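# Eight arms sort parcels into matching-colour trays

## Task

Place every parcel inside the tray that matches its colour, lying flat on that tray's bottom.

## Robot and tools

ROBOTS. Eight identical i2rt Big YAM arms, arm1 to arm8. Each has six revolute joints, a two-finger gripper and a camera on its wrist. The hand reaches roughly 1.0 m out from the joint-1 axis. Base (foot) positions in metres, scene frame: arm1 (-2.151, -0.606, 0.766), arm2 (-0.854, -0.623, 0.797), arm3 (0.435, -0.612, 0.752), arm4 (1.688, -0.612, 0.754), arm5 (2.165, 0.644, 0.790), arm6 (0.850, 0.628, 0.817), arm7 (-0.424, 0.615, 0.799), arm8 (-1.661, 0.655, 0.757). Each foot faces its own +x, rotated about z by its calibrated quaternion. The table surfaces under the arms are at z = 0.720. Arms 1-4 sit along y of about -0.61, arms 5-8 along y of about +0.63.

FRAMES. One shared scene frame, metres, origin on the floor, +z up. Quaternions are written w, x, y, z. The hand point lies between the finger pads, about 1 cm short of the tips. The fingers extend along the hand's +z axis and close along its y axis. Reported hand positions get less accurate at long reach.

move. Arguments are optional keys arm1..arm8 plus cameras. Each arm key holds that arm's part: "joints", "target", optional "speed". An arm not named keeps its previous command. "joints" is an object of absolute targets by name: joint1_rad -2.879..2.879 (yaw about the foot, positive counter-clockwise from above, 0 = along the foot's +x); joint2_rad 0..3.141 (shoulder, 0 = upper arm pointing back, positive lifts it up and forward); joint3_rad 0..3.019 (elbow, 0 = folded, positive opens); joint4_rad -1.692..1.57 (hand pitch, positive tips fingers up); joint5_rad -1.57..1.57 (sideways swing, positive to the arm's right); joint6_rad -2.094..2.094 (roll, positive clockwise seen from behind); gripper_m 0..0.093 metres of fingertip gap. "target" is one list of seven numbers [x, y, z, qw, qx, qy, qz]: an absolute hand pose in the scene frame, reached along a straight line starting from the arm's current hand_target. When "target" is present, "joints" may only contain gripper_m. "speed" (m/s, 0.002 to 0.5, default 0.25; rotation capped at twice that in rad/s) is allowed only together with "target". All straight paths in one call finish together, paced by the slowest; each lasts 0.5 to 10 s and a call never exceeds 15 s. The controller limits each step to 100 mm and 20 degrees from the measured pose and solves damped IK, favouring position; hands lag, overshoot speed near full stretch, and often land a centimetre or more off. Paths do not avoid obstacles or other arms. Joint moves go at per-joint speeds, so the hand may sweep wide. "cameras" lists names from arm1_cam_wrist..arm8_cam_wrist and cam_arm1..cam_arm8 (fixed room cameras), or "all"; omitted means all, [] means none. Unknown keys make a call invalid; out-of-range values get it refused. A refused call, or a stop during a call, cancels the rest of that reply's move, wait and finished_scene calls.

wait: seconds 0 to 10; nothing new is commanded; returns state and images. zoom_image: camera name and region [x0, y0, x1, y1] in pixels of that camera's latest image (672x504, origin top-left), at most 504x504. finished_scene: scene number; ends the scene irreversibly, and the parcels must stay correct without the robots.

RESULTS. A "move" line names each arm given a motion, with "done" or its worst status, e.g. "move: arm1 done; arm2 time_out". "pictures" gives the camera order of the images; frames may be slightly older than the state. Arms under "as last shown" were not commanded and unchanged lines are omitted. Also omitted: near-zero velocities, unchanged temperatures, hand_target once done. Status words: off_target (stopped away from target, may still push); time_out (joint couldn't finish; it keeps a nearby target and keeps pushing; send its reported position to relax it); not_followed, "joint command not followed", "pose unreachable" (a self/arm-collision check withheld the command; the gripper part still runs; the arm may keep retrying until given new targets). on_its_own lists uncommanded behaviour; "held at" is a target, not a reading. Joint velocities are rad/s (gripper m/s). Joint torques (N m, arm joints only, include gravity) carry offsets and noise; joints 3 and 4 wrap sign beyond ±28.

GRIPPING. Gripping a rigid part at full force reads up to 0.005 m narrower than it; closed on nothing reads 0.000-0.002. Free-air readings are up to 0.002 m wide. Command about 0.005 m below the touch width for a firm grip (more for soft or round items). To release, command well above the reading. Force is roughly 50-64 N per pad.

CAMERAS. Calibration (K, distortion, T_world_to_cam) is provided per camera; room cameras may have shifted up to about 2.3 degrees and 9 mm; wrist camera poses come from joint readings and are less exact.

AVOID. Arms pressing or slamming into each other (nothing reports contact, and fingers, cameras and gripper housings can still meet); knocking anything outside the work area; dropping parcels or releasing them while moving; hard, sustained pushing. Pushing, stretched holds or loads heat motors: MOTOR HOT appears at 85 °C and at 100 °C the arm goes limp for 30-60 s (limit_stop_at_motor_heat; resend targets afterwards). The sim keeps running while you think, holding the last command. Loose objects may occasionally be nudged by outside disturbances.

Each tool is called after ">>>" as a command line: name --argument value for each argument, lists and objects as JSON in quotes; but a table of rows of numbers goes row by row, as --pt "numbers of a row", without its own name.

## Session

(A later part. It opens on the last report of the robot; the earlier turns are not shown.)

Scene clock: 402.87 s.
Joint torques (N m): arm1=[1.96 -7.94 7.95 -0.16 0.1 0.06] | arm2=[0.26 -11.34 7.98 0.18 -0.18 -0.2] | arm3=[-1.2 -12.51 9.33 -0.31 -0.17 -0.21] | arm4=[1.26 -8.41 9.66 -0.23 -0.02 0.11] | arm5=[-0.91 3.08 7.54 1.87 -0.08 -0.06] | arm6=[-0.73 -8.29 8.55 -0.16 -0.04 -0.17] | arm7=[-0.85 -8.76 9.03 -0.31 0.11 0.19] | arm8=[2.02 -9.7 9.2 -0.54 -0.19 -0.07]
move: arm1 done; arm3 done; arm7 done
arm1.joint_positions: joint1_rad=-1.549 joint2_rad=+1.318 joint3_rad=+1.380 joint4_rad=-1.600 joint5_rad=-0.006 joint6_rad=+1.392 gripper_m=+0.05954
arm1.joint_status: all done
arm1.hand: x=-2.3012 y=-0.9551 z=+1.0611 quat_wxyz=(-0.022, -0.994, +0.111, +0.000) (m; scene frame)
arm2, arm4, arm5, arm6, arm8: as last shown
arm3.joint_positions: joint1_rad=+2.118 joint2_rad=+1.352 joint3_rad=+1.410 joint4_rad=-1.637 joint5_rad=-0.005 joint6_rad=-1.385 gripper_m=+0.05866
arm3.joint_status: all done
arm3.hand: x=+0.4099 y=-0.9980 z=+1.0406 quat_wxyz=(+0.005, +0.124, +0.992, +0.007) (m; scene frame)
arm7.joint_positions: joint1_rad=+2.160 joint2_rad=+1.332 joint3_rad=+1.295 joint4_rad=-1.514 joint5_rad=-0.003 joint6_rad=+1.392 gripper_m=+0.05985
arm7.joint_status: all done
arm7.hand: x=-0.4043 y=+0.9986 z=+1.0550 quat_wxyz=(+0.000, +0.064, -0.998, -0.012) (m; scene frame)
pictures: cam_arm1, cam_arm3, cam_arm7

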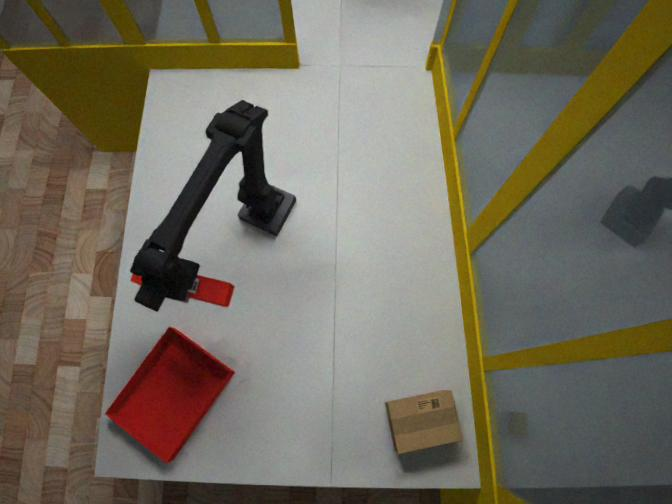

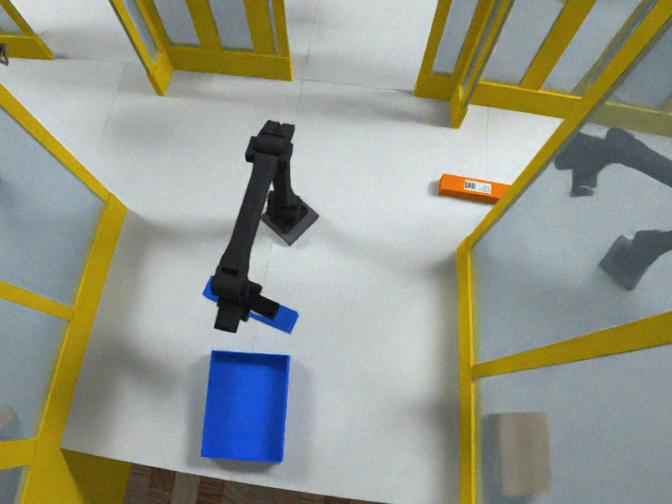

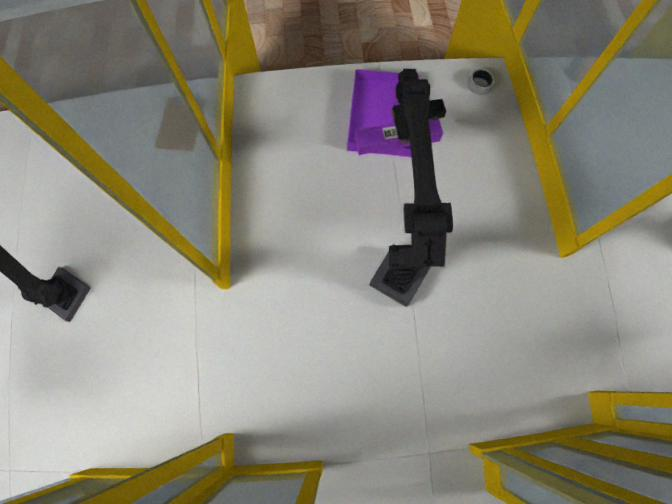

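>>> move --arm1 '{"target":[-2.418,-1.249,0.93,0,0.881,0.473,0]}' --arm3 '{"target":[0.387,-1.289,0.93,0,0.669,0.743,0]}' --arm7 '{"target":[-0.386,1.292,0.93,0,-0.643,0.766,0]}' --cameras '["cam_arm1","cam_arm3","cam_arm7","arm1_cam_wrist","arm3_cam_wrist","arm7_cam_wrist"]'

Scene clock: 416.60 s.
Joint torques (N m): arm1=[2.49 -19.6 12.7 -0.16 0.15 -0.07] | arm2=[0.32 -11.28 7.97 0.18 -0.18 -0.2] | arm3=[-0.91 -23.12 14.37 -0.34 0.01 0.08] | arm4=[1.32 -8.41 9.65 -0.23 -0.02 0.11] | arm5=[-0.91 3.19 7.41 1.92 -0.06 -0.06] | arm6=[-0.73 -8.23 8.57 -0.16 -0.04 -0.18] | arm7=[-0.73 -17.26 15.57 -0.25 -0.15 0.06] | arm8=[1.67 -9.47 9.13 -0.53 -0.16 -0.08]
move: arm1 off_target; arm3 off_target; arm7 off_target
arm1.joint_positions: joint1_rad=-1.549 joint2_rad=+2.245 joint3_rad=+2.286 joint4_rad=-1.637 joint5_rad=+0.004 joint6_rad=+0.205 gripper_m=+0.05952
arm1.hand: x=-2.4213 y=-1.2360 z=+0.9254 quat_wxyz=(+0.004, -0.886, -0.464, -0.008) (m; scene frame)
arm1.hand_target: x=-2.4178 y=-1.2483 z=+0.9299 quat_wxyz=(-0.001, -0.881, -0.473, +0.001) (m; scene frame)
arm1.hand_status: off_target (0.014 m and 1.6 deg from the pose sent, 0.342 m and 69.3 deg at the start)
arm2, arm4, arm5, arm6, arm8: as last shown
arm3.joint_positions: joint1_rad=+2.118 joint2_rad=+2.168 joint3_rad=+2.185 joint4_rad=-1.619 joint5_rad=+0.001 joint6_rad=-0.189 gripper_m=+0.05870
arm3.hand: x=+0.3920 y=-1.2765 z=+0.9140 quat_wxyz=(-0.010, +0.661, +0.750, +0.016) (m; scene frame)
arm3.hand_target: x=+0.3872 y=-1.2879 z=+0.9301 quat_wxyz=(+0.001, +0.669, +0.743, -0.001) (m; scene frame)
arm3.hand_status: off_target (0.021 m and 2.5 deg from the pose sent, 0.312 m and 69.7 deg at the start)
arm7.joint_positions: joint1_rad=+2.160 joint2_rad=+2.171 joint3_rad=+2.058 joint4_rad=-1.496 joint5_rad=+0.003 joint6_rad=+0.128 gripper_m=+0.05983
arm7.hand: x=-0.3894 y=+1.2755 z=+0.9167 quat_wxyz=(+0.011, +0.641, -0.767, +0.014) (m; scene frame)
arm7.hand_target: x=-0.3859 y=+1.2908 z=+0.9300 quat_wxyz=(-0.001, +0.643, -0.766, +0.000) (m; scene frame)
arm7.hand_status: off_target (0.021 m and 2.0 deg from the pose sent, 0.319 m and 72.6 deg at the start)
pictures: arm1_cam_wrist, arm3_cam_wrist, arm7_cam_wrist, cam_arm1, cam_arm3, cam_arm7
camera_calibration:
arm1_cam_wrist: T_world_to_cam=[[-0.812668, 0.582717, -0.00341425, -1.2433], [0.469428, 0.658121, 0.588654, 1.41009], [0.345266, 0.476777, -0.808378, 2.29994], [0, 0, 0, 1]]
arm3_cam_wrist: T_world_to_cam=[[-0.992626, -0.121209, -0.00152604, 0.234636], [-0.0969104, 0.785949, 0.610649, 0.488999], [-0.0728166, 0.606294, -0.7919, 1.65027], [0, 0, 0, 1]]
arm7_cam_wrist: T_world_to_cam=[[0.986652, -0.161573, 0.020276, 0.568549], [-0.141417, -0.788446, 0.598626, 0.408188], [-0.0807355, -0.593503, -0.800772, 1.58099], [0, 0, 0, 1]]

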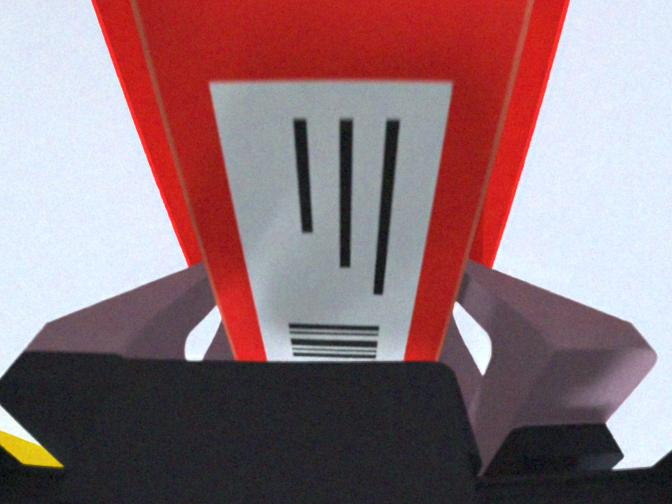

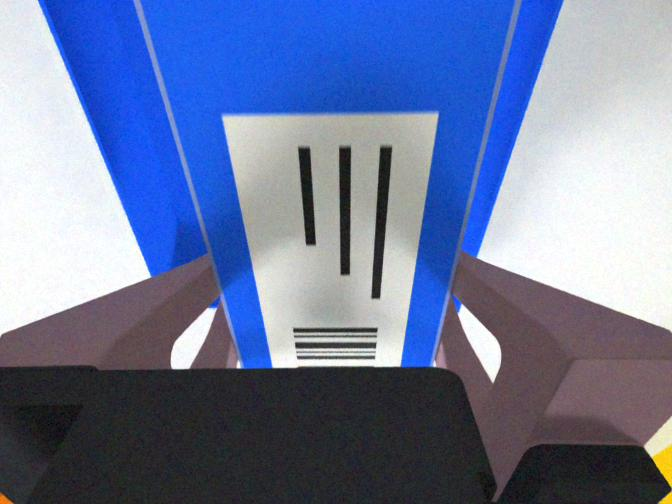

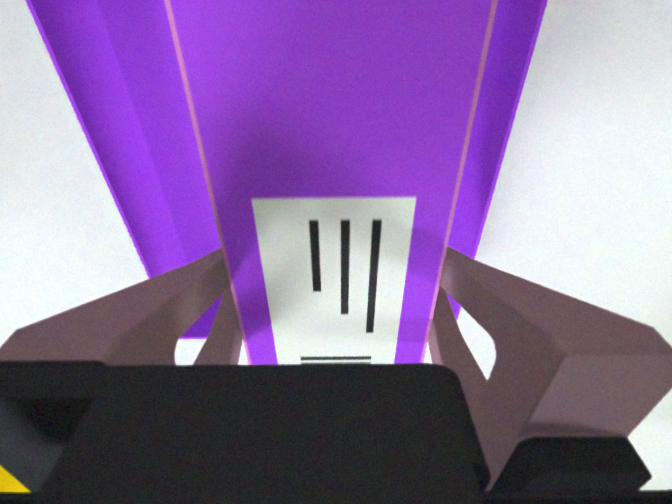

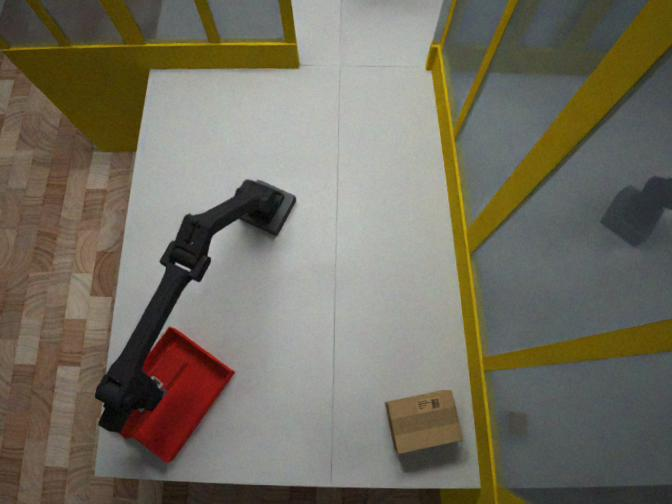

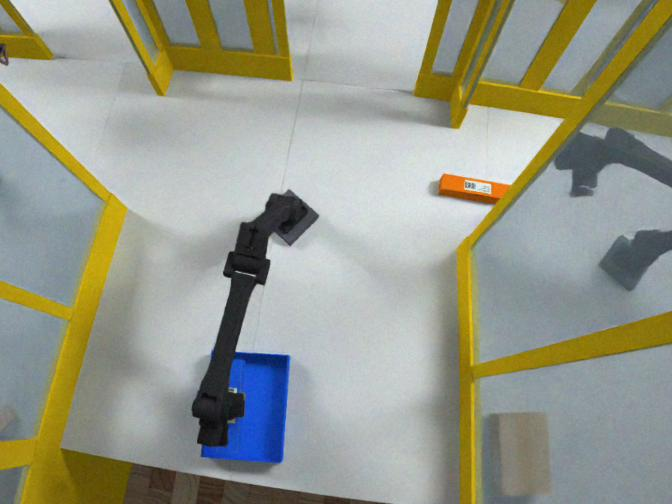

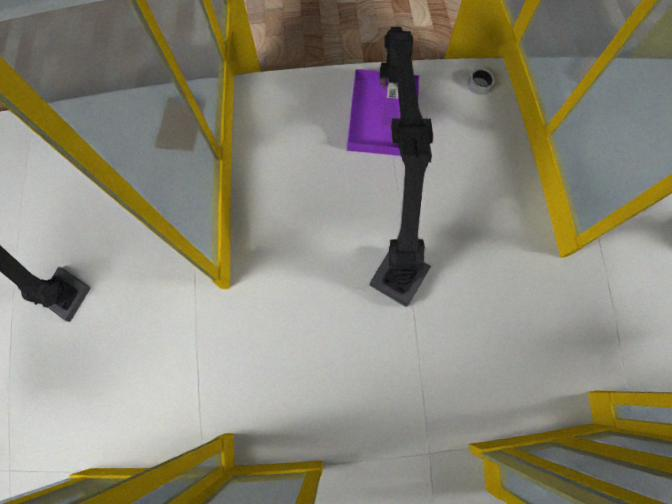

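>>> move --arm1 '{"target":[-2.418,-1.251,0.763,0,0.881,0.473,0],"speed":0.12}' --arm3 '{"target":[0.402,-1.285,0.763,0,0.669,0.743,0],"speed":0.12}' --arm7 '{"target":[-0.398,1.295,0.770,0,-0.643,0.766,0],"speed":0.12}' --cameras '["cam_arm1","cam_arm3","cam_arm7"]'

Scene clock: 476.37 s.
Joint torques (N m): arm1=[2.14 -21.3 7.99 0.75 0.17 -0.1] | arm2=[0.26 -11.34 7.97 0.18 -0.18 -0.2] | arm3=[0.67 -24 9.06 0.57 0.01 0.13] | arm4=[1.32 -8.41 9.65 -0.23 -0.02 0.11] | arm5=[-1.49 2.73 7.49 1.77 -0.09 -0.06] | arm6=[-0.67 -8.29 8.57 -0.16 -0.04 -0.17] | arm7=[0.44 -18.2 8.77 0.54 -0.16 0.2] | arm8=[1.79 -9.7 9.17 -0.5 -0.18 -0.07]
Heat: arm1: hottest joint3_rad 39 °C; arm2: hottest joint3_rad 36 °C; arm3: hottest joint3_rad 37 °C; arm4: hottest joint3_rad 40 °C; arm5: hottest joint3_rad 36 °C; arm6: hottest joint3_rad 34 °C; arm7: hottest joint3_rad 53 °C; arm8: hottest joint3_rad 35 °C.
move: arm1 off_target; arm3 off_target; arm7 off_target
arm1.joint_positions: joint1_rad=-1.549 joint2_rad=+2.331 joint3_rad=+2.042 joint4_rad=-1.283 joint5_rad=+0.004 joint6_rad=+0.204 gripper_m=+0.05952
arm1.hand: x=-2.4252 y=-1.2477 z=+0.7751 quat_wxyz=(-0.003, -0.886, -0.464, +0.002) (m; scene frame)
arm1.hand_target: x=-2.4180 y=-1.2507 z=+0.7631 quat_wxyz=(+0.000, -0.881, -0.473, +0.000) (m; scene frame)
arm1.hand_status: off_target (0.014 m and 1.2 deg from the pose sent, 0.163 m and 1.5 deg at the start)
arm2.joint_positions: joint1_rad=-1.364 joint2_rad=+1.338 joint3_rad=+1.301 joint4_rad=-1.518 joint5_rad=+0.004 joint6_rad=-0.439 gripper_m=+0.09293
arm2.hand: x=-0.6840 y=-0.2767 z=+1.0524 quat_wxyz=(-0.008, +0.702, -0.712, -0.001) (m; scene frame)
arm3.joint_positions: joint1_rad=+2.119 joint2_rad=+2.241 joint3_rad=+1.909 joint4_rad=-1.250 joint5_rad=+0.001 joint6_rad=-0.169 gripper_m=+0.05870
arm3.hand: x=+0.3931 y=-1.2791 z=+0.7623 quat_wxyz=(-0.004, +0.668, +0.744, +0.008) (m; scene frame)
arm3.hand_target: x=+0.4020 y=-1.2848 z=+0.7631 quat_wxyz=(+0.000, +0.669, +0.743, +0.000) (m; scene frame)
arm3.hand_status: off_target (0.011 m and 1.0 deg from the pose sent, 0.152 m and 2.5 deg at the start)
arm4.joint_positions: joint1_rad=+1.894 joint2_rad=+1.349 joint3_rad=+1.420 joint4_rad=-1.631 joint5_rad=+0.011 joint6_rad=-0.291 gripper_m=+0.09290
arm4.hand: x=+1.3202 y=-0.4930 z=+1.0531 quat_wxyz=(-0.002, +1.000, -0.003, -0.010) (m; scene frame)
arm5: as last shown
arm6.joint_positions: joint1_rad=-1.339 joint2_rad=+1.351 joint3_rad=+1.243 joint4_rad=-1.467 joint5_rad=+0.001 joint6_rad=-0.378 gripper_m=+0.09287
arm6.hand: x=+0.7053 y=+0.2724 z=+1.0452 quat_wxyz=(+0.001, -0.710, -0.704, -0.002) (m; scene frame)
arm7.joint_positions: joint1_rad=+2.165 joint2_rad=+2.306 joint3_rad=+1.926 joint4_rad=-1.189 joint5_rad=+0.003 joint6_rad=+0.129 gripper_m=+0.05983
arm7.hand: x=-0.3914 y=+1.2956 z=+0.7794 quat_wxyz=(-0.003, +0.643, -0.766, -0.001) (m; scene frame)
arm7.hand_target: x=-0.3980 y=+1.2948 z=+0.7701 quat_wxyz=(+0.000, +0.643, -0.766, +0.000) (m; scene frame)
arm7.hand_status: off_target (0.012 m and 0.3 deg from the pose sent, 0.148 m and 2.0 deg at the start)
arm8.joint_positions: joint1_rad=+0.329 joint2_rad=+1.340 joint3_rad=+1.408 joint4_rad=-1.623 joint5_rad=+0.002 joint6_rad=-0.273 gripper_m=+0.09292
arm8.hand: x=-1.7674 y=+0.2841 z=+1.0527 quat_wxyz=(-0.003, -0.708, -0.706, +0.008) (m; scene frame)
pictures: cam_arm1, cam_arm3, cam_arm7

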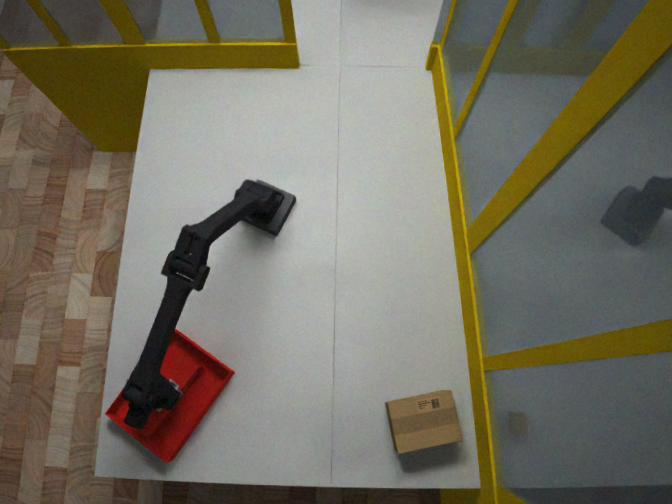

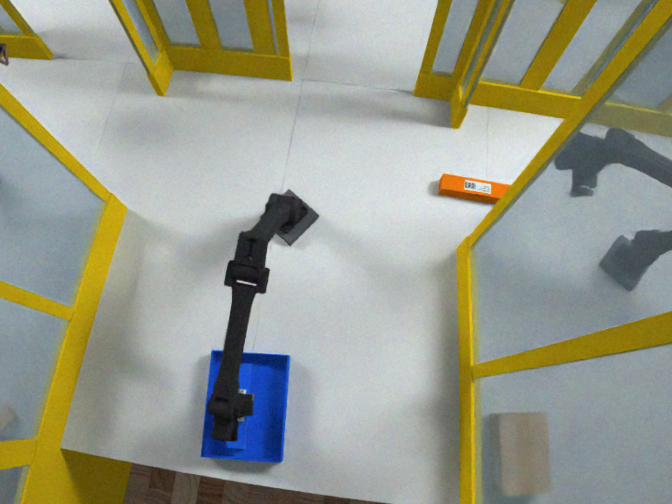

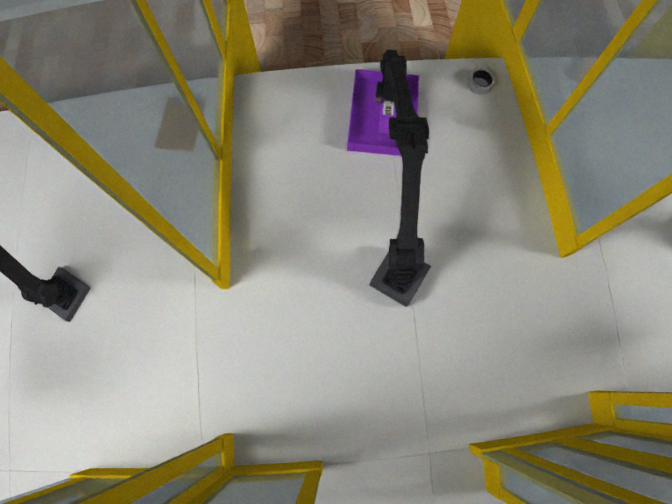

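>>> move --arm1 '{"target":[-2.418,-1.251,0.750,0,0.881,0.473,0],"speed":0.05}' --arm3 '{"target":[0.402,-1.285,0.757,0,0.669,0.743,0],"speed":0.05}' --arm7 '{"target":[-0.398,1.295,0.758,0,-0.643,0.766,0],"speed":0.05}' --cameras '["arm1_cam_wrist","arm3_cam_wrist","arm7_cam_wrist"]'

>>> zoom_image --camera "arm7_cam_wrist" --region '[0, 0, 504, 400]'

Scene clock: 485.53 s.
Joint torques (N m): arm1=[2.2 -20.42 7.61 0.77 0.18 -0.07] | arm2=[0.26 -11.28 7.97 0.17 -0.18 -0.2] | arm3=[0.67 -23.71 8.61 0.73 0.02 0.13] | arm4=[1.32 -8.47 9.65 -0.23 -0.02 0.11] | arm5=[-1.03 3.25 7.38 1.77 -0.1 -0.04] | arm6=[-0.73 -8.23 8.54 -0.16 -0.04 -0.18] | arm7=[0.62 -17.61 8.06 0.62 -0.16 0.2] | arm8=[1.73 -9.41 9.16 -0.57 -0.18 -0.07]
move: arm1 off_target; arm3 off_target; arm7 off_target
arm1.joint_positions: joint1_rad=-1.549 joint2_rad=+2.336 joint3_rad=+2.034 joint4_rad=-1.259 joint5_rad=+0.004 joint6_rad=+0.203 gripper_m=+0.05952
arm1.hand: x=-2.4261 y=-1.2502 z=+0.7686 quat_wxyz=(-0.007, -0.886, -0.464, +0.006) (m; scene frame)
arm1.hand_target: x=-2.4180 y=-1.2504 z=+0.7503 quat_wxyz=(+0.000, -0.881, -0.473, +0.000) (m; scene frame)
arm1.hand_status: off_target (0.020 m and 1.5 deg from the pose sent, 0.026 m and 1.2 deg at the start)
arm2, arm4, arm5, arm6, arm8: as last shown
arm3.joint_positions: joint1_rad=+2.119 joint2_rad=+2.241 joint3_rad=+1.909 joint4_rad=-1.242 joint5_rad=+0.002 joint6_rad=-0.168 gripper_m=+0.05870
arm3.hand: x=+0.3929 y=-1.2811 z=+0.7622 quat_wxyz=(-0.001, +0.669, +0.744, +0.005) (m; scene frame)
arm3.hand_target: x=+0.4019 y=-1.2848 z=+0.7571 quat_wxyz=(+0.000, +0.669, +0.743, +0.000) (m; scene frame)
arm3.hand_status: off_target (0.011 m and 0.6 deg from the pose sent, 0.012 m and 1.0 deg at the start)
arm7.joint_positions: joint1_rad=+2.165 joint2_rad=+2.310 joint3_rad=+1.926 joint4_rad=-1.169 joint5_rad=+0.003 joint6_rad=+0.129 gripper_m=+0.05983
arm7.hand: x=-0.3912 y=+1.2999 z=+0.7769 quat_wxyz=(-0.008, +0.642, -0.766, -0.007) (m; scene frame)
arm7.hand_target: x=-0.3980 y=+1.2946 z=+0.7584 quat_wxyz=(+0.000, +0.643, -0.766, +0.000) (m; scene frame)
arm7.hand_status: off_target (0.021 m and 1.2 deg from the pose sent, 0.022 m and 0.3 deg at the start)
pictures: arm1_cam_wrist, arm3_cam_wrist, arm7_cam_wrist
camera_calibration:
arm1_cam_wrist: T_world_to_cam=[[-0.813511, 0.581444, -0.0110658, -1.23725], [0.476458, 0.677292, 0.560592, 1.5765], [0.333447, 0.450775, -0.828018, 2.13557], [0, 0, 0, 1]]
arm3_cam_wrist: T_world_to_cam=[[-0.994881, -0.100951, 0.00450278, 0.256978], [-0.0789483, 0.804315, 0.588935, 0.61837], [-0.063075, 0.585565, -0.808168, 1.51497], [0, 0, 0, 1]]
arm7_cam_wrist: T_world_to_cam=[[0.987097, -0.159548, 0.0135783, 0.579851], [-0.140335, -0.821151, 0.553189, 0.589049], [-0.0771102, -0.547956, -0.832945, 1.45056], [0, 0, 0, 1]]

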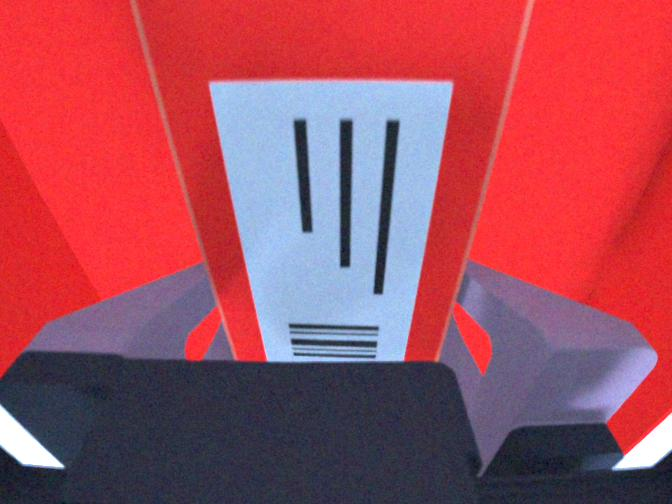

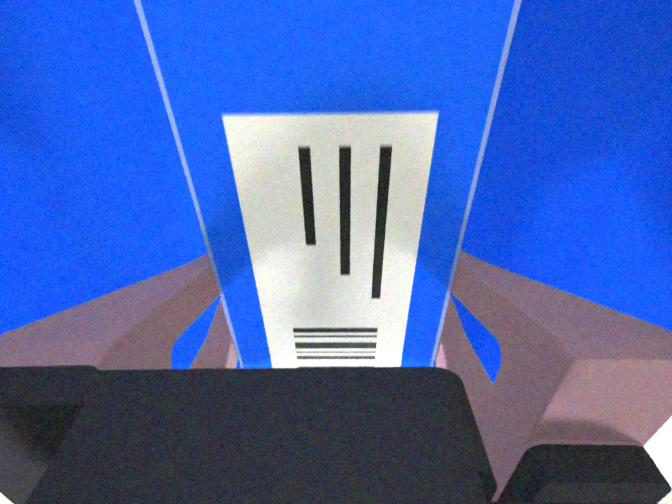

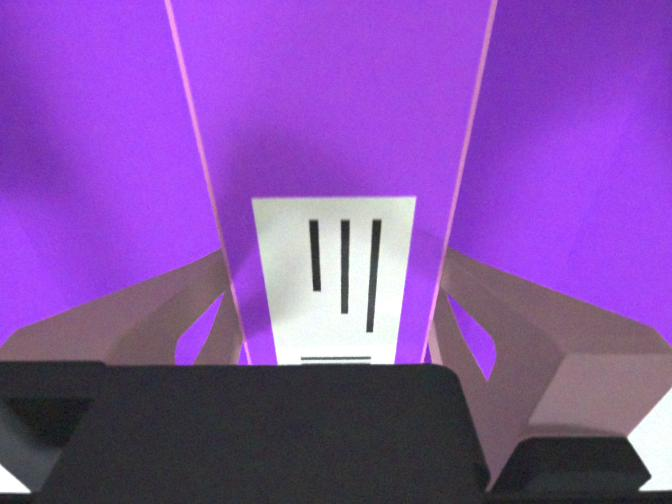

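Scaled by 1.000.

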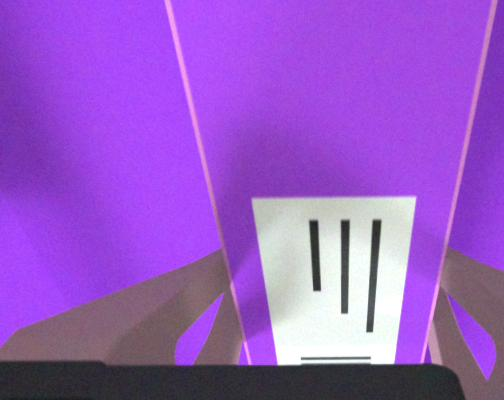

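>>> move --arm1 '{"joints":{"gripper_m":0.085}}' --arm3 '{"joints":{"gripper_m":0.085}}' --arm7 '{"joints":{"gripper_m":0.085}}' --cameras '[]'

>>> move --arm1 '{"target":[-2.418,-1.25,0.90,0,0.881,0.473,0]}' --arm3 '{"target":[0.395,-1.283,0.90,0,0.669,0.743,0]}' --arm7 '{"target":[-0.393,1.297,0.90,0,-0.643,0.766,0]}' --cameras '[]'

>>> move --arm1 '{"target":[-2.30,-0.955,1.05,0,0.881,0.473,0]}' --arm3 '{"target":[0.41,-0.995,1.05,0,0.669,0.743,0]}' --arm7 '{"target":[-0.404,0.995,1.05,0,-0.643,0.766,0]}' --cameras '["cam_arm1","cam_arm3","cam_arm7"]'

Scene clock: 496.60 s.
Joint torques (N m): arm1=[2.02 -20.31 7.54 0.68 0.18 -0.07] | arm2=[0.26 -11.34 7.98 0.17 -0.18 -0.2] | arm3=[0.73 -23.77 8.66 0.58 0.01 0.12] | arm4=[1.32 -8.47 9.66 -0.23 -0.02 0.11] | arm5=[-1.32 2.9 7.47 1.96 -0.11 -0.05] | arm6=[-0.73 -8.29 8.55 -0.16 -0.04 -0.18] | arm7=[0.44 -17.73 8.02 0.62 -0.15 0.19] | arm8=[1.96 -9.88 9.13 -0.53 -0.16 -0.08]
Heat: arm1: hottest joint3_rad 39 °C; arm2: hottest joint3_rad 36 °C; arm3: hottest joint2_rad 34 °C; arm4: hottest joint3_rad 40 °C; arm5: hottest joint3_rad 36 °C; arm6: hottest joint3_rad 34 °C; arm7: hottest joint3_rad 47 °C; arm8: hottest joint3_rad 35 °C.
move: arm1 done; arm3 done; arm7 done
arm1.joint_positions: joint1_rad=-1.549 joint2_rad=+2.336 joint3_rad=+2.034 joint4_rad=-1.259 joint5_rad=+0.004 joint6_rad=+0.203 gripper_m=+0.08478
arm1.joint_status: all done
arm1.hand: x=-2.4261 y=-1.2502 z=+0.7686 quat_wxyz=(-0.007, -0.886, -0.464, +0.006) (m; scene frame)
arm2, arm4, arm6, arm8: as last shown
arm3.joint_positions: joint1_rad=+2.119 joint2_rad=+2.241 joint3_rad=+1.909 joint4_rad=-1.238 joint5_rad=+0.002 joint6_rad=-0.168 gripper_m=+0.08486
arm3.joint_status: all done
arm3.hand: x=+0.3928 y=-1.2819 z=+0.7622 quat_wxyz=(+0.000, +0.669, +0.743, +0.003) (m; scene frame)
arm5.joint_positions: joint1_rad=-0.422 joint2_rad=+0.625 joint3_rad=+1.427 joint4_rad=-1.371 joint5_rad=+0.120 joint6_rad=-0.097 gripper_m=+0.09396
arm5.hand: x=+2.0004 y=+0.7998 z=+1.3402 quat_wxyz=(-0.234, +0.830, -0.279, -0.422) (m; scene frame)
arm7.joint_positions: joint1_rad=+2.165 joint2_rad=+2.310 joint3_rad=+1.926 joint4_rad=-1.169 joint5_rad=+0.003 joint6_rad=+0.129 gripper_m=+0.08484
arm7.joint_status: all done
arm7.hand: x=-0.3912 y=+1.2999 z=+0.7769 quat_wxyz=(-0.008, +0.642, -0.766, -0.007) (m; scene frame)
pictures: none

Scene clock: 498.23 s.
Joint torques (N m): arm1=[2.43 -20.01 12.05 -0.12 0.18 -0.05] | arm2=[0.26 -11.34 7.98 0.18 -0.18 -0.19] | arm3=[-0.03 -24.12 14.16 -0.18 0 0.03] | arm4=[1.38 -8.41 9.66 -0.23 -0.02 0.11] | arm5=[-0.85 3.49 7.49 1.91 -0.09 -0.03] | arm6=[-0.67 -8.35 8.54 -0.14 -0.04 -0.17] | arm7=[-0.15 -17.49 14.84 -0.35 -0.15 0.13] | arm8=[1.73 -9.64 9.18 -0.57 -0.16 -0.06]
move: arm1 off_target; arm3 off_target; arm7 off_target
arm1.joint_positions: joint1_rad=-1.548 joint2_rad=+2.245 joint3_rad=+2.215 joint4_rad=-1.559 joint5_rad=+0.004 joint6_rad=+0.203 gripper_m=+0.08488
arm1.hand: x=-2.4218 y=-1.2382 z=+0.8982 quat_wxyz=(+0.002, -0.886, -0.465, -0.005) (m; scene frame)
arm1.hand_target: x=-2.4176 y=-1.2495 z=+0.8998 quat_wxyz=(+0.000, -0.881, -0.473, +0.000) (m; scene frame)
arm1.hand_status: off_target (0.013 m and 1.2 deg from the pose sent, 0.132 m and 1.5 deg at the start)
arm2, arm4, arm5, arm6, arm8: as last shown
arm3.joint_positions: joint1_rad=+2.119 joint2_rad=+2.157 joint3_rad=+2.066 joint4_rad=-1.523 joint5_rad=+0.002 joint6_rad=-0.168 gripper_m=+0.08496
arm3.hand: x=+0.3931 y=-1.2687 z=+0.8755 quat_wxyz=(-0.014, +0.669, +0.743, +0.021) (m; scene frame)
arm3.hand_target: x=+0.3950 y=-1.2817 z=+0.9001 quat_wxyz=(+0.000, +0.669, +0.743, +0.000) (m; scene frame)
arm3.hand_status: off_target (0.028 m and 2.9 deg from the pose sent, 0.138 m and 0.4 deg at the start; pose on its path clipped on 8 of 49 steps)
arm7.joint_positions: joint1_rad=+2.165 joint2_rad=+2.203 joint3_rad=+2.035 joint4_rad=-1.437 joint5_rad=+0.003 joint6_rad=+0.129 gripper_m=+0.08494
arm7.hand: x=-0.3920 y=+1.2824 z=+0.8873 quat_wxyz=(+0.010, +0.642, -0.766, +0.012) (m; scene frame)
arm7.hand_target: x=-0.3931 y=+1.2961 z=+0.9001 quat_wxyz=(+0.000, +0.643, -0.766, +0.000) (m; scene frame)
arm7.hand_status: off_target (0.019 m and 1.8 deg from the pose sent, 0.123 m and 1.2 deg at the start)
pictures: none

Scene clock: 500.53 s.
Joint torques (N m): arm1=[2.14 -8.35 7.94 -0.1 0.17 -0.06] | arm2=[0.26 -11.28 7.98 0.18 -0.18 -0.2] | arm3=[-0.21 -12.1 9.31 -0.18 0.02 0] | arm4=[1.32 -8.41 9.65 -0.23 -0.02 0.11] | arm5=[-0.97 3.14 7.42 1.87 -0.11 -0.03] | arm6=[-0.67 -8.29 8.54 -0.14 -0.04 -0.17] | arm7=[-0.62 -8.82 9.01 -0.24 -0.16 0.07] | arm8=[1.79 -9.88 9.2 -0.54 -0.18 -0.07]
move: arm1 done; arm3 done; arm7 done
arm1.joint_positions: joint1_rad=-1.548 joint2_rad=+1.332 joint3_rad=+1.383 joint4_rad=-1.599 joint5_rad=+0.004 joint6_rad=+0.200 gripper_m=+0.08488
arm1.hand: x=-2.3039 y=-0.9574 z=+1.0572 quat_wxyz=(-0.011, -0.885, -0.466, +0.011) (m; scene frame)
arm1.hand_target: x=-2.2999 y=-0.9549 z=+1.0501 quat_wxyz=(+0.000, -0.881, -0.473, +0.000) (m; scene frame)
arm1.hand_status: done (0.009 m and 2.0 deg from the pose sent, 0.344 m and 1.2 deg at the start)
arm2, arm4, arm5, arm6, arm8: as last shown
arm3.joint_positions: joint1_rad=+2.119 joint2_rad=+1.343 joint3_rad=+1.419 joint4_rad=-1.637 joint5_rad=+0.002 joint6_rad=-0.168 gripper_m=+0.08496
arm3.hand: x=+0.4090 y=-0.9984 z=+1.0474 quat_wxyz=(+0.003, +0.669, +0.743, -0.001) (m; scene frame)
arm3.hand_target: x=+0.4099 y=-0.9950 z=+1.0500 quat_wxyz=(+0.000, +0.669, +0.743, +0.000) (m; scene frame)
arm3.hand_status: done (0.004 m and 0.3 deg from the pose sent, 0.325 m and 2.9 deg at the start)
arm7.joint_positions: joint1_rad=+2.165 joint2_rad=+1.339 joint3_rad=+1.300 joint4_rad=-1.513 joint5_rad=+0.003 joint6_rad=+0.129 gripper_m=+0.08494
arm7.hand: x=-0.4048 y=+1.0010 z=+1.0543 quat_wxyz=(-0.008, +0.642, -0.766, -0.007) (m; scene frame)
arm7.hand_target: x=-0.4041 y=+0.9951 z=+1.0500 quat_wxyz=(+0.000, +0.643, -0.766, +0.000) (m; scene frame)
arm7.hand_status: done (0.007 m and 1.2 deg from the pose sent, 0.330 m and 1.8 deg at the start)
pictures: cam_arm1, cam_arm3, cam_arm7

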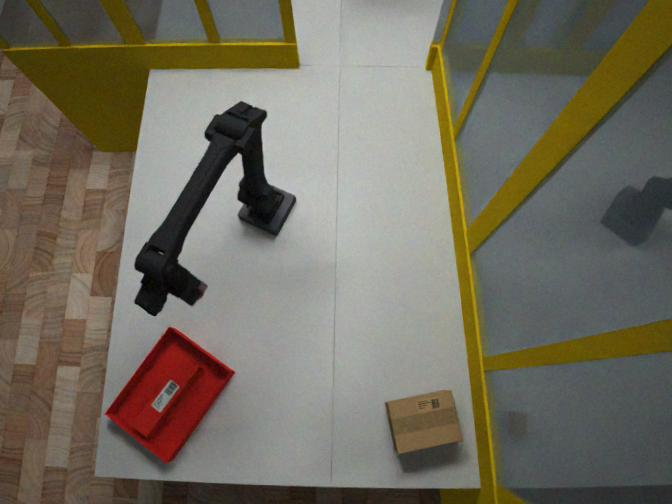

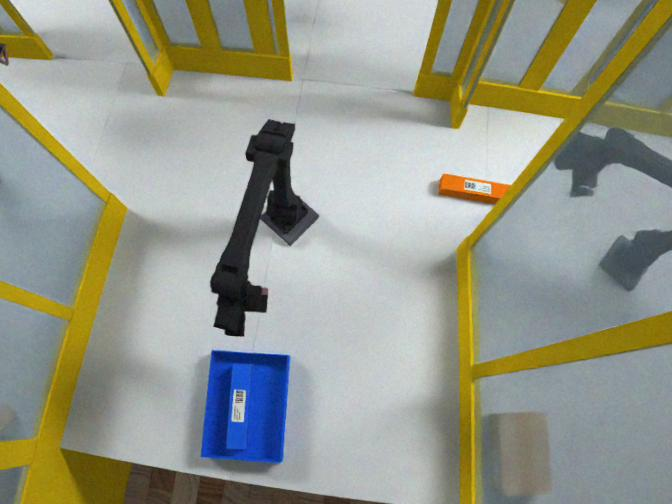

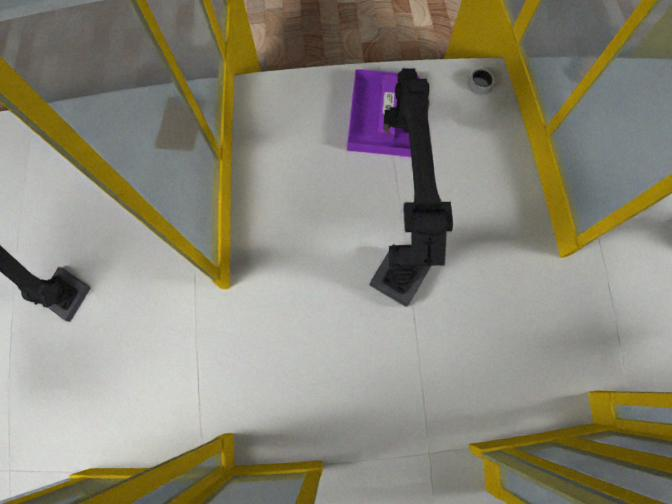

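>>> move --arm3 '{"joints":{"joint1_rad":-2.245,"joint6_rad":0.286,"gripper_m":0.093}}' --arm4 '{"joints":{"joint1_rad":0.6}}' --cameras '[]'

>>> move --arm3 '{"target":[1.077,-0.423,0.865,0,0,1,0]}' --cameras '["arm3_cam_wrist","cam_arm3"]'

Scene clock: 514.37 s.
Joint torques (N m): arm1=[1.9 -8.06 7.98 -0.1 0.17 -0.07] | arm2=[0.26 -11.34 7.97 0.18 -0.18 -0.19] | arm3=[0.09 -11.93 9.31 -0.24 -0.12 0.1] | arm4=[-0.62 -8.64 9.62 -0.25 -0.12 0.1] | arm5=[-0.67 3.43 7.38 1.76 -0.1 -0.01] | arm6=[-0.73 -8.23 8.55 -0.14 -0.04 -0.18] | arm7=[-0.62 -8.64 8.99 -0.23 -0.16 0.07] | arm8=[1.9 -9.7 9.13 -0.53 -0.17 -0.06]
move: arm3 done; arm4 done
arm1, arm2, arm5, arm6, arm7, arm8: as last shown
arm3.joint_positions: joint1_rad=-2.253 joint2_rad=+1.343 joint3_rad=+1.419 joint4_rad=-1.637 joint5_rad=+0.006 joint6_rad=+0.272 gripper_m=+0.09299
arm3.joint_status: all done
arm3.hand: x=+0.8050 y=-0.5092 z=+1.0525 quat_wxyz=(-0.009, +0.003, -1.000, -0.001) (m; scene frame)
arm4.joint_positions: joint1_rad=+0.608 joint2_rad=+1.349 joint3_rad=+1.420 joint4_rad=-1.631 joint5_rad=+0.014 joint6_rad=-0.289 gripper_m=+0.09291
arm4.joint_status: all done
arm4.hand: x=+1.6981 y=-0.2201 z=+1.0459 quat_wxyz=(-0.001, +0.798, -0.602, +0.001) (m; scene frame)
pictures: none

Scene clock: 516.73 s.
Joint torques (N m): arm1=[2.02 -7.88 7.91 -0.08 0.17 -0.07] | arm2=[0.32 -11.34 7.98 0.17 -0.18 -0.2] | arm3=[0.44 -23.12 13.96 -0.28 -0.19 0.12] | arm4=[-0.56 -8.64 9.63 -0.25 -0.12 0.1] | arm5=[-1.2 3.14 7.54 1.8 -0.08 -0.06] | arm6=[-0.67 -8.29 8.54 -0.16 -0.04 -0.18] | arm7=[-0.56 -8.88 8.96 -0.25 -0.16 0.07] | arm8=[1.9 -9.58 9.16 -0.49 -0.18 -0.07]
move: arm3 off_target
arm1, arm2, arm4, arm5, arm6, arm7, arm8: as last shown
arm3.joint_positions: joint1_rad=-2.253 joint2_rad=+2.164 joint3_rad=+1.981 joint4_rad=-1.433 joint5_rad=+0.006 joint6_rad=+0.272 gripper_m=+0.09299
arm3.hand: x=+1.0644 y=-0.4344 z=+0.8474 quat_wxyz=(+0.018, +0.003, -1.000, +0.006) (m; scene frame)
arm3.hand_target: x=+1.0759 y=-0.4233 z=+0.8651 quat_wxyz=(+0.000, +0.000, -1.000, +0.000) (m; scene frame)
arm3.hand_status: off_target (0.025 m and 2.2 deg from the pose sent, 0.341 m and 1.0 deg at the start)
pictures: arm3_cam_wrist, cam_arm3
camera_calibration:
arm3_cam_wrist: T_world_to_cam=[[0.00115654, -0.999752, 0.0222208, -0.455495], [-0.791293, 0.0126717, 0.611306, 0.335605], [-0.611436, -0.0182902, -0.791082, 1.43719], [0, 0, 0, 1]]

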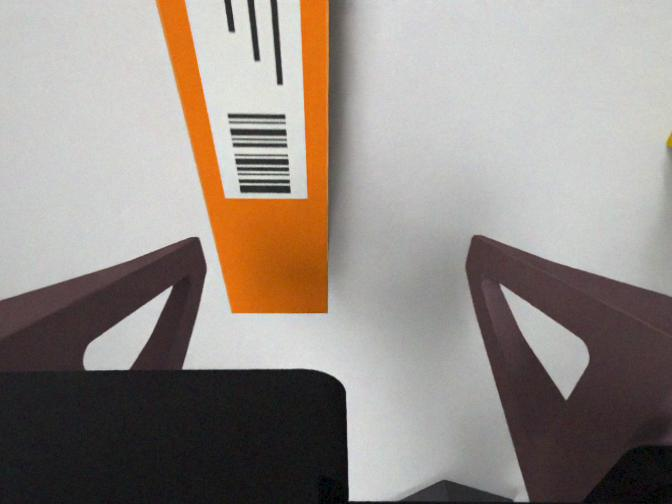

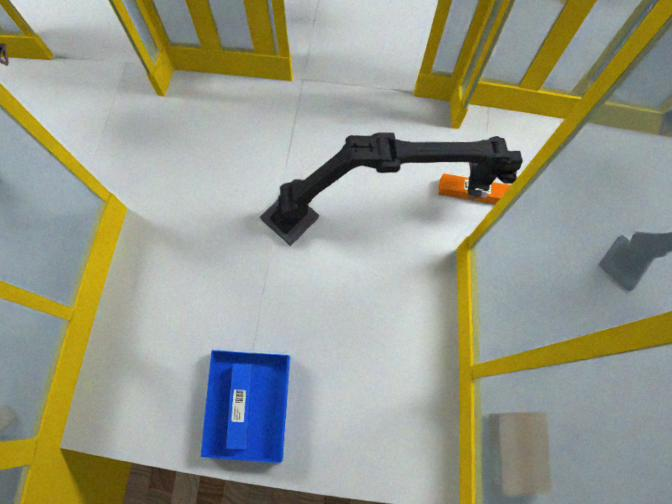

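>>> move --arm3 '{"target":[1.102,-0.394,0.760,0,0,1,0],"speed":0.15}' --cameras '["arm3_cam_wrist"]'

Scene clock: 526.77 s.
Joint torques (N m): arm1=[2.02 -8 7.84 -0.16 0.18 -0.08] | arm2=[0.32 -11.34 7.97 0.18 -0.18 -0.2] | arm3=[-0.5 -25.64 12.53 0.32 0.04 0.12] | arm4=[-0.62 -8.7 9.62 -0.25 -0.12 0.11] | arm5=[-0.85 3.08 7.47 1.81 -0.11 -0.04] | arm6=[-0.67 -8.23 8.54 -0.16 -0.04 -0.18] | arm7=[-0.73 -8.82 9.02 -0.25 -0.16 0.06] | arm8=[2.08 -9.58 9.17 -0.53 -0.17 -0.07]
move: arm3 off_target
arm1, arm2, arm4, arm5, arm6, arm7, arm8: as last shown
arm3.joint_positions: joint1_rad=-2.214 joint2_rad=+2.347 joint3_rad=+2.021 joint4_rad=-1.307 joint5_rad=+0.000 joint6_rad=+0.301 gripper_m=+0.09299
arm3.hand: x=+1.0835 y=-0.3992 z=+0.7419 quat_wxyz=(+0.027, +0.008, -1.000, +0.006) (m; scene frame)
arm3.hand_target: x=+1.1010 y=-0.3944 z=+0.7606 quat_wxyz=(+0.000, +0.000, -1.000, +0.000) (m; scene frame)
arm3.hand_status: off_target (0.026 m and 3.3 deg from the pose sent, 0.103 m and 2.2 deg at the start)
pictures: arm3_cam_wrist
camera_calibration:
arm3_cam_wrist: T_world_to_cam=[[0.0127742, -0.999669, 0.0223287, -0.430626], [-0.780662, 0.0039831, 0.624941, 0.389674], [-0.624823, -0.0254142, -0.780353, 1.36979], [0, 0, 0, 1]]

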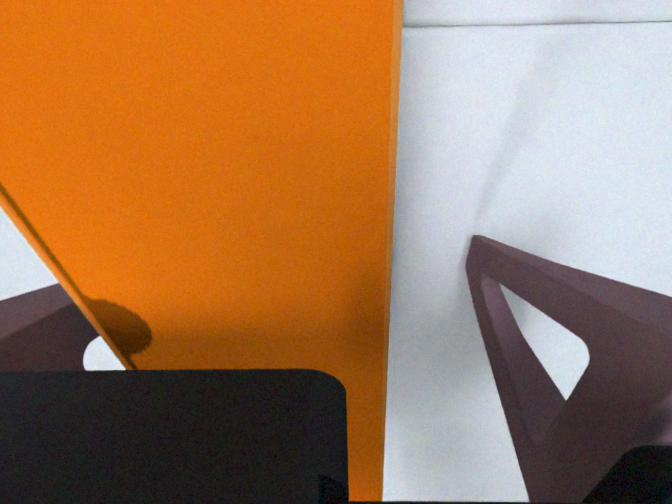

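>>> move --cameras '["cam_arm3","cam_arm4"]'

>>> zoom_image --camera "cam_arm3" --region '[420, 110, 560, 220]'

>>> zoom_image --camera "cam_arm4" --region '[50, 90, 220, 230]'

Scene clock: 533.33 s.
Joint torques (N m): arm1=[1.96 -8.12 7.94 -0.16 0.16 -0.07] | arm2=[0.32 -11.34 7.97 0.17 -0.18 -0.2] | arm3=[-0.56 -25.41 12.49 0.28 0.04 0.12] | arm4=[-0.62 -8.64 9.62 -0.25 -0.12 0.1] | arm5=[-0.91 3.02 7.25 1.74 -0.06 -0.03] | arm6=[-0.73 -8.23 8.55 -0.14 -0.04 -0.18] | arm7=[-0.67 -8.88 9.01 -0.25 -0.15 0.06] | arm8=[1.85 -9.52 9.1 -0.5 -0.18 -0.06]
Heat: arm1: hottest joint3_rad 36 °C; arm2: hottest joint3_rad 36 °C; arm3: hottest joint2_rad 36 °C; arm4: hottest joint3_rad 40 °C; arm5: hottest joint3_rad 36 °C; arm6: hottest joint3_rad 34 °C; arm7: hottest joint3_rad 45 °C; arm8: hottest joint3_rad 35 °C.
Joint velocities: within noise
arm1.joint_positions: joint1_rad=-1.548 joint2_rad=+1.332 joint3_rad=+1.383 joint4_rad=-1.599 joint5_rad=+0.004 joint6_rad=+0.200 gripper_m=+0.08488
arm1.joint_status: not commanded
arm1.hand: x=-2.3039 y=-0.9574 z=+1.0572 quat_wxyz=(-0.011, -0.885, -0.466, +0.011) (m; scene frame)
arm1.hand_target: x=-2.2999 y=-0.9549 z=+1.0501 quat_wxyz=(+0.000, -0.881, -0.473, +0.000) (m; scene frame)
arm1.hand_status: not commanded
arm2.joint_positions: joint1_rad=-1.364 joint2_rad=+1.338 joint3_rad=+1.301 joint4_rad=-1.518 joint5_rad=+0.004 joint6_rad=-0.439 gripper_m=+0.09293
arm2.joint_status: not commanded
arm2.hand: x=-0.6840 y=-0.2767 z=+1.0524 quat_wxyz=(-0.008, +0.702, -0.712, -0.001) (m; scene frame)
arm2.hand_target: x=-0.6860 y=-0.2790 z=+1.0499 quat_wxyz=(+0.000, +0.707, -0.707, +0.000) (m; scene frame)
arm2.hand_status: not commanded
arm3.joint_positions: joint1_rad=-2.214 joint2_rad=+2.347 joint3_rad=+2.021 joint4_rad=-1.307 joint5_rad=+0.000 joint6_rad=+0.301 gripper_m=+0.09299
arm3.joint_status: not commanded
arm3.hand: x=+1.0835 y=-0.3992 z=+0.7419 quat_wxyz=(+0.027, +0.008, -1.000, +0.007) (m; scene frame)
arm3.hand_target: x=+1.1010 y=-0.3944 z=+0.7606 quat_wxyz=(+0.000, +0.000, -1.000, +0.000) (m; scene frame)
arm3.hand_status: off_target (0.026 m and 3.3 deg from the pose sent, 0.103 m and 2.2 deg at the start)
arm4.joint_positions: joint1_rad=+0.608 joint2_rad=+1.349 joint3_rad=+1.420 joint4_rad=-1.631 joint5_rad=+0.014 joint6_rad=-0.289 gripper_m=+0.09291
arm4.joint_status: not commanded
arm4.hand: x=+1.6981 y=-0.2201 z=+1.0459 quat_wxyz=(-0.001, +0.798, -0.602, +0.001) (m; scene frame)
arm4.hand_target: x=+1.7010 y=-0.2247 z=+1.0428 quat_wxyz=(+0.007, +0.794, -0.608, +0.006) (m; scene frame)
arm4.hand_status: not commanded
arm5.joint_positions: joint1_rad=-0.422 joint2_rad=+0.625 joint3_rad=+1.427 joint4_rad=-1.371 joint5_rad=+0.120 joint6_rad=-0.097 gripper_m=+0.09396
arm5.joint_status: not commanded
arm5.hand: x=+2.0004 y=+0.7998 z=+1.3402 quat_wxyz=(-0.234, +0.830, -0.279, -0.422) (m; scene frame)
arm5.hand_target: x=+2.0022 y=+0.7982 z=+1.3527 quat_wxyz=(-0.238, +0.823, -0.277, -0.434) (m; scene frame)
arm5.hand_status: not commanded
arm6.joint_positions: joint1_rad=-1.339 joint2_rad=+1.351 joint3_rad=+1.243 joint4_rad=-1.467 joint5_rad=+0.001 joint6_rad=-0.378 gripper_m=+0.09287
arm6.joint_status: not commanded
arm6.hand: x=+0.7053 y=+0.2724 z=+1.0452 quat_wxyz=(+0.001, -0.710, -0.704, -0.002) (m; scene frame)
arm6.hand_target: x=+0.7060 y=+0.2750 z=+1.0499 quat_wxyz=(+0.000, -0.707, -0.707, +0.000) (m; scene frame)
arm6.hand_status: not commanded
arm7.joint_positions: joint1_rad=+2.165 joint2_rad=+1.339 joint3_rad=+1.300 joint4_rad=-1.513 joint5_rad=+0.003 joint6_rad=+0.129 gripper_m=+0.08494
arm7.joint_status: not commanded
arm7.hand: x=-0.4048 y=+1.0010 z=+1.0543 quat_wxyz=(-0.008, +0.642, -0.766, -0.007) (m; scene frame)
arm7.hand_target: x=-0.4041 y=+0.9951 z=+1.0500 quat_wxyz=(+0.000, +0.643, -0.766, +0.000) (m; scene frame)
arm7.hand_status: not commanded
arm8.joint_positions: joint1_rad=+0.329 joint2_rad=+1.340 joint3_rad=+1.408 joint4_rad=-1.623 joint5_rad=+0.002 joint6_rad=-0.273 gripper_m=+0.09292
arm8.joint_status: not commanded
arm8.hand: x=-1.7674 y=+0.2841 z=+1.0527 quat_wxyz=(-0.003, -0.708, -0.706, +0.008) (m; scene frame)
arm8.hand_target: x=-1.7660 y=+0.2870 z=+1.0501 quat_wxyz=(+0.000, -0.707, -0.707, +0.000) (m; scene frame)
arm8.hand_status: not commanded
pictures: cam_arm3, cam_arm4

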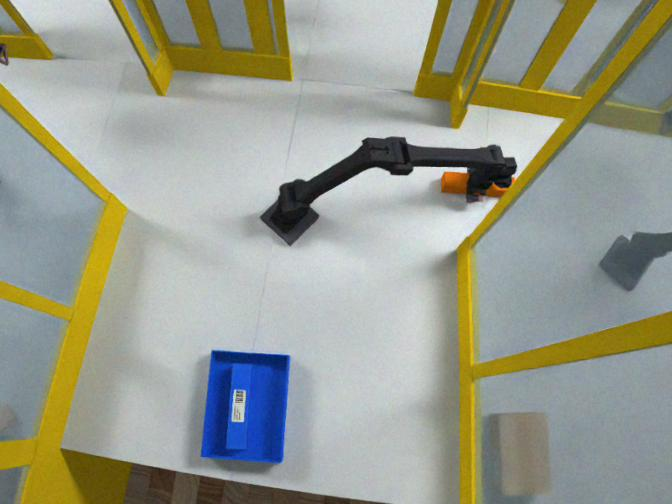

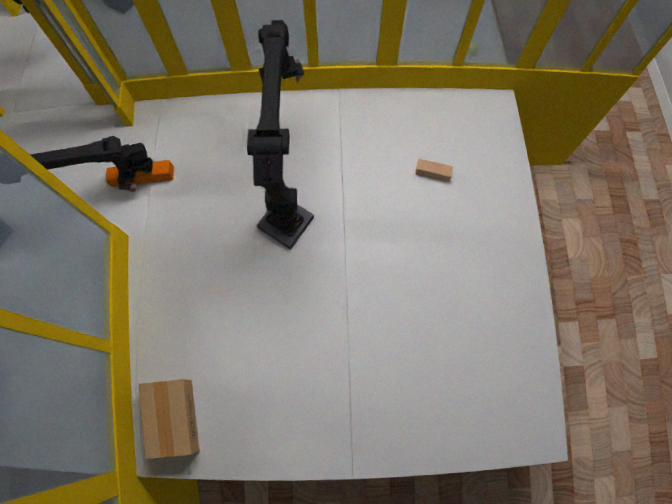

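Scaled by 3.600.

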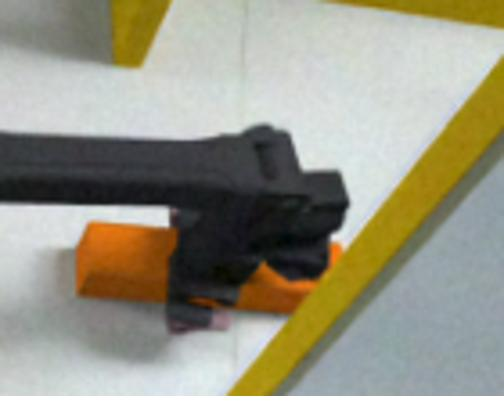

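Scaled by 2.965.

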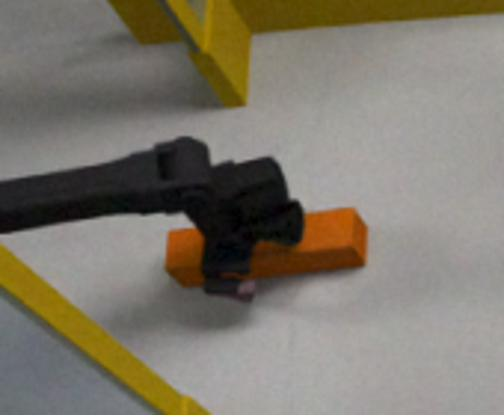

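>>> move --arm3 '{"target":[1.085,-0.39,0.88,0,0,1,0],"speed":0.2}' --cameras '["cam_arm3","cam_arm4","arm3_cam_wrist"]'

>>> zoom_image --camera "cam_arm4" --region '[50, 90, 220, 230]'

Scene clock: 540.17 s.
Joint torques (N m): arm1=[1.79 -8.06 7.95 -0.16 0.18 -0.05] | arm2=[0.26 -11.34 7.97 0.18 -0.18 -0.2] | arm3=[0.5 -25.41 13.93 -0.38 0.02 0.12] | arm4=[-0.62 -8.7 9.63 -0.27 -0.12 0.1] | arm5=[-0.44 3.78 7.38 1.78 -0.14 -0.04] | arm6=[-0.73 -8.29 8.55 -0.16 -0.04 -0.17] | arm7=[-0.62 -8.82 9.02 -0.23 -0.15 0.06] | arm8=[1.61 -9.76 9.16 -0.58 -0.18 -0.08]
move: arm3 off_target
arm1, arm2, arm4, arm5, arm6, arm7, arm8: as last shown
arm3.joint_positions: joint1_rad=-2.212 joint2_rad=+2.234 joint3_rad=+2.115 joint4_rad=-1.512 joint5_rad=+0.000 joint6_rad=+0.314 gripper_m=+0.09299
arm3.hand: x=+1.0741 y=-0.4019 z=+0.8531 quat_wxyz=(+0.025, +0.002, -1.000, +0.006) (m; scene frame)
arm3.hand_target: x=+1.0837 y=-0.3905 z=+0.8801 quat_wxyz=(+0.000, +0.000, -1.000, -0.001) (m; scene frame)
arm3.hand_status: off_target (0.031 m and 3.0 deg from the pose sent, 0.139 m and 3.3 deg at the start; pose on its path clipped on 6 of 45 steps)
pictures: arm3_cam_wrist, cam_arm3, cam_arm4
camera_calibration:
arm3_cam_wrist: T_world_to_cam=[[0.00012878, -0.999755, 0.0221198, -0.421978], [-0.782474, 0.0136729, 0.622533, 0.320727], [-0.622683, -0.0173883, -0.782281, 1.45326], [0, 0, 0, 1]]

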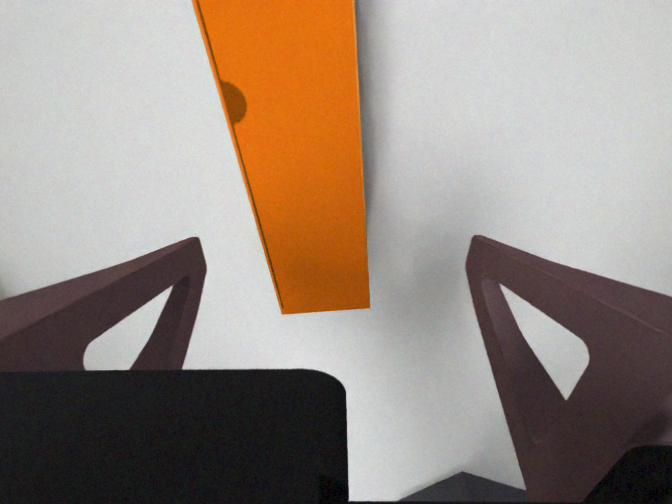

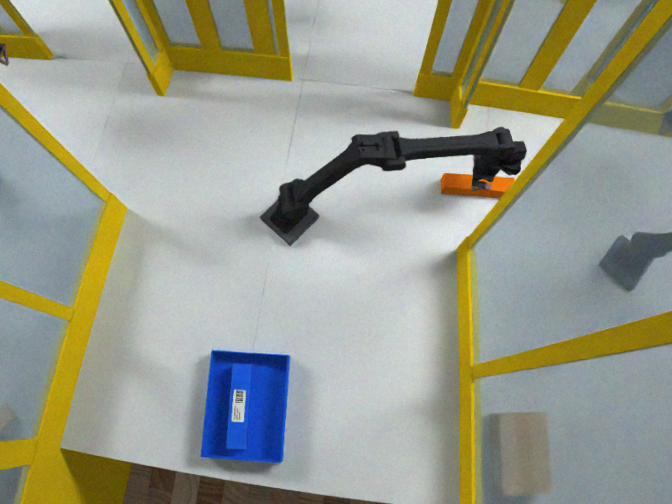

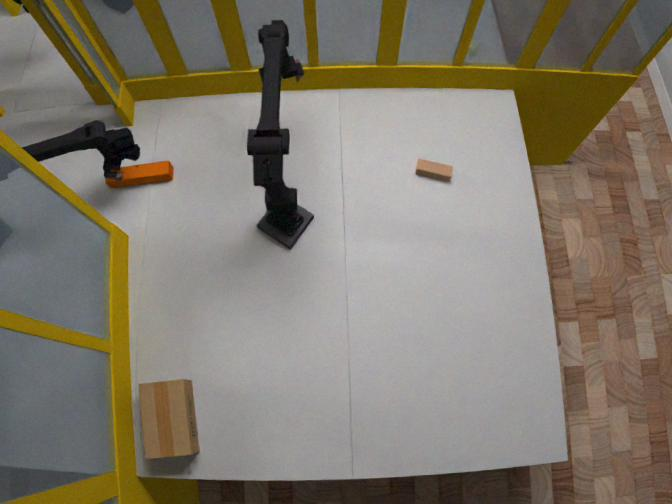

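Scaled by 2.965.

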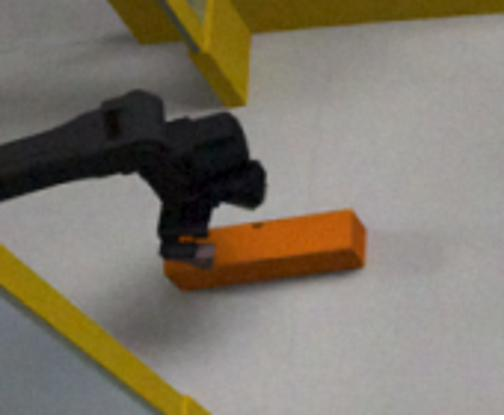

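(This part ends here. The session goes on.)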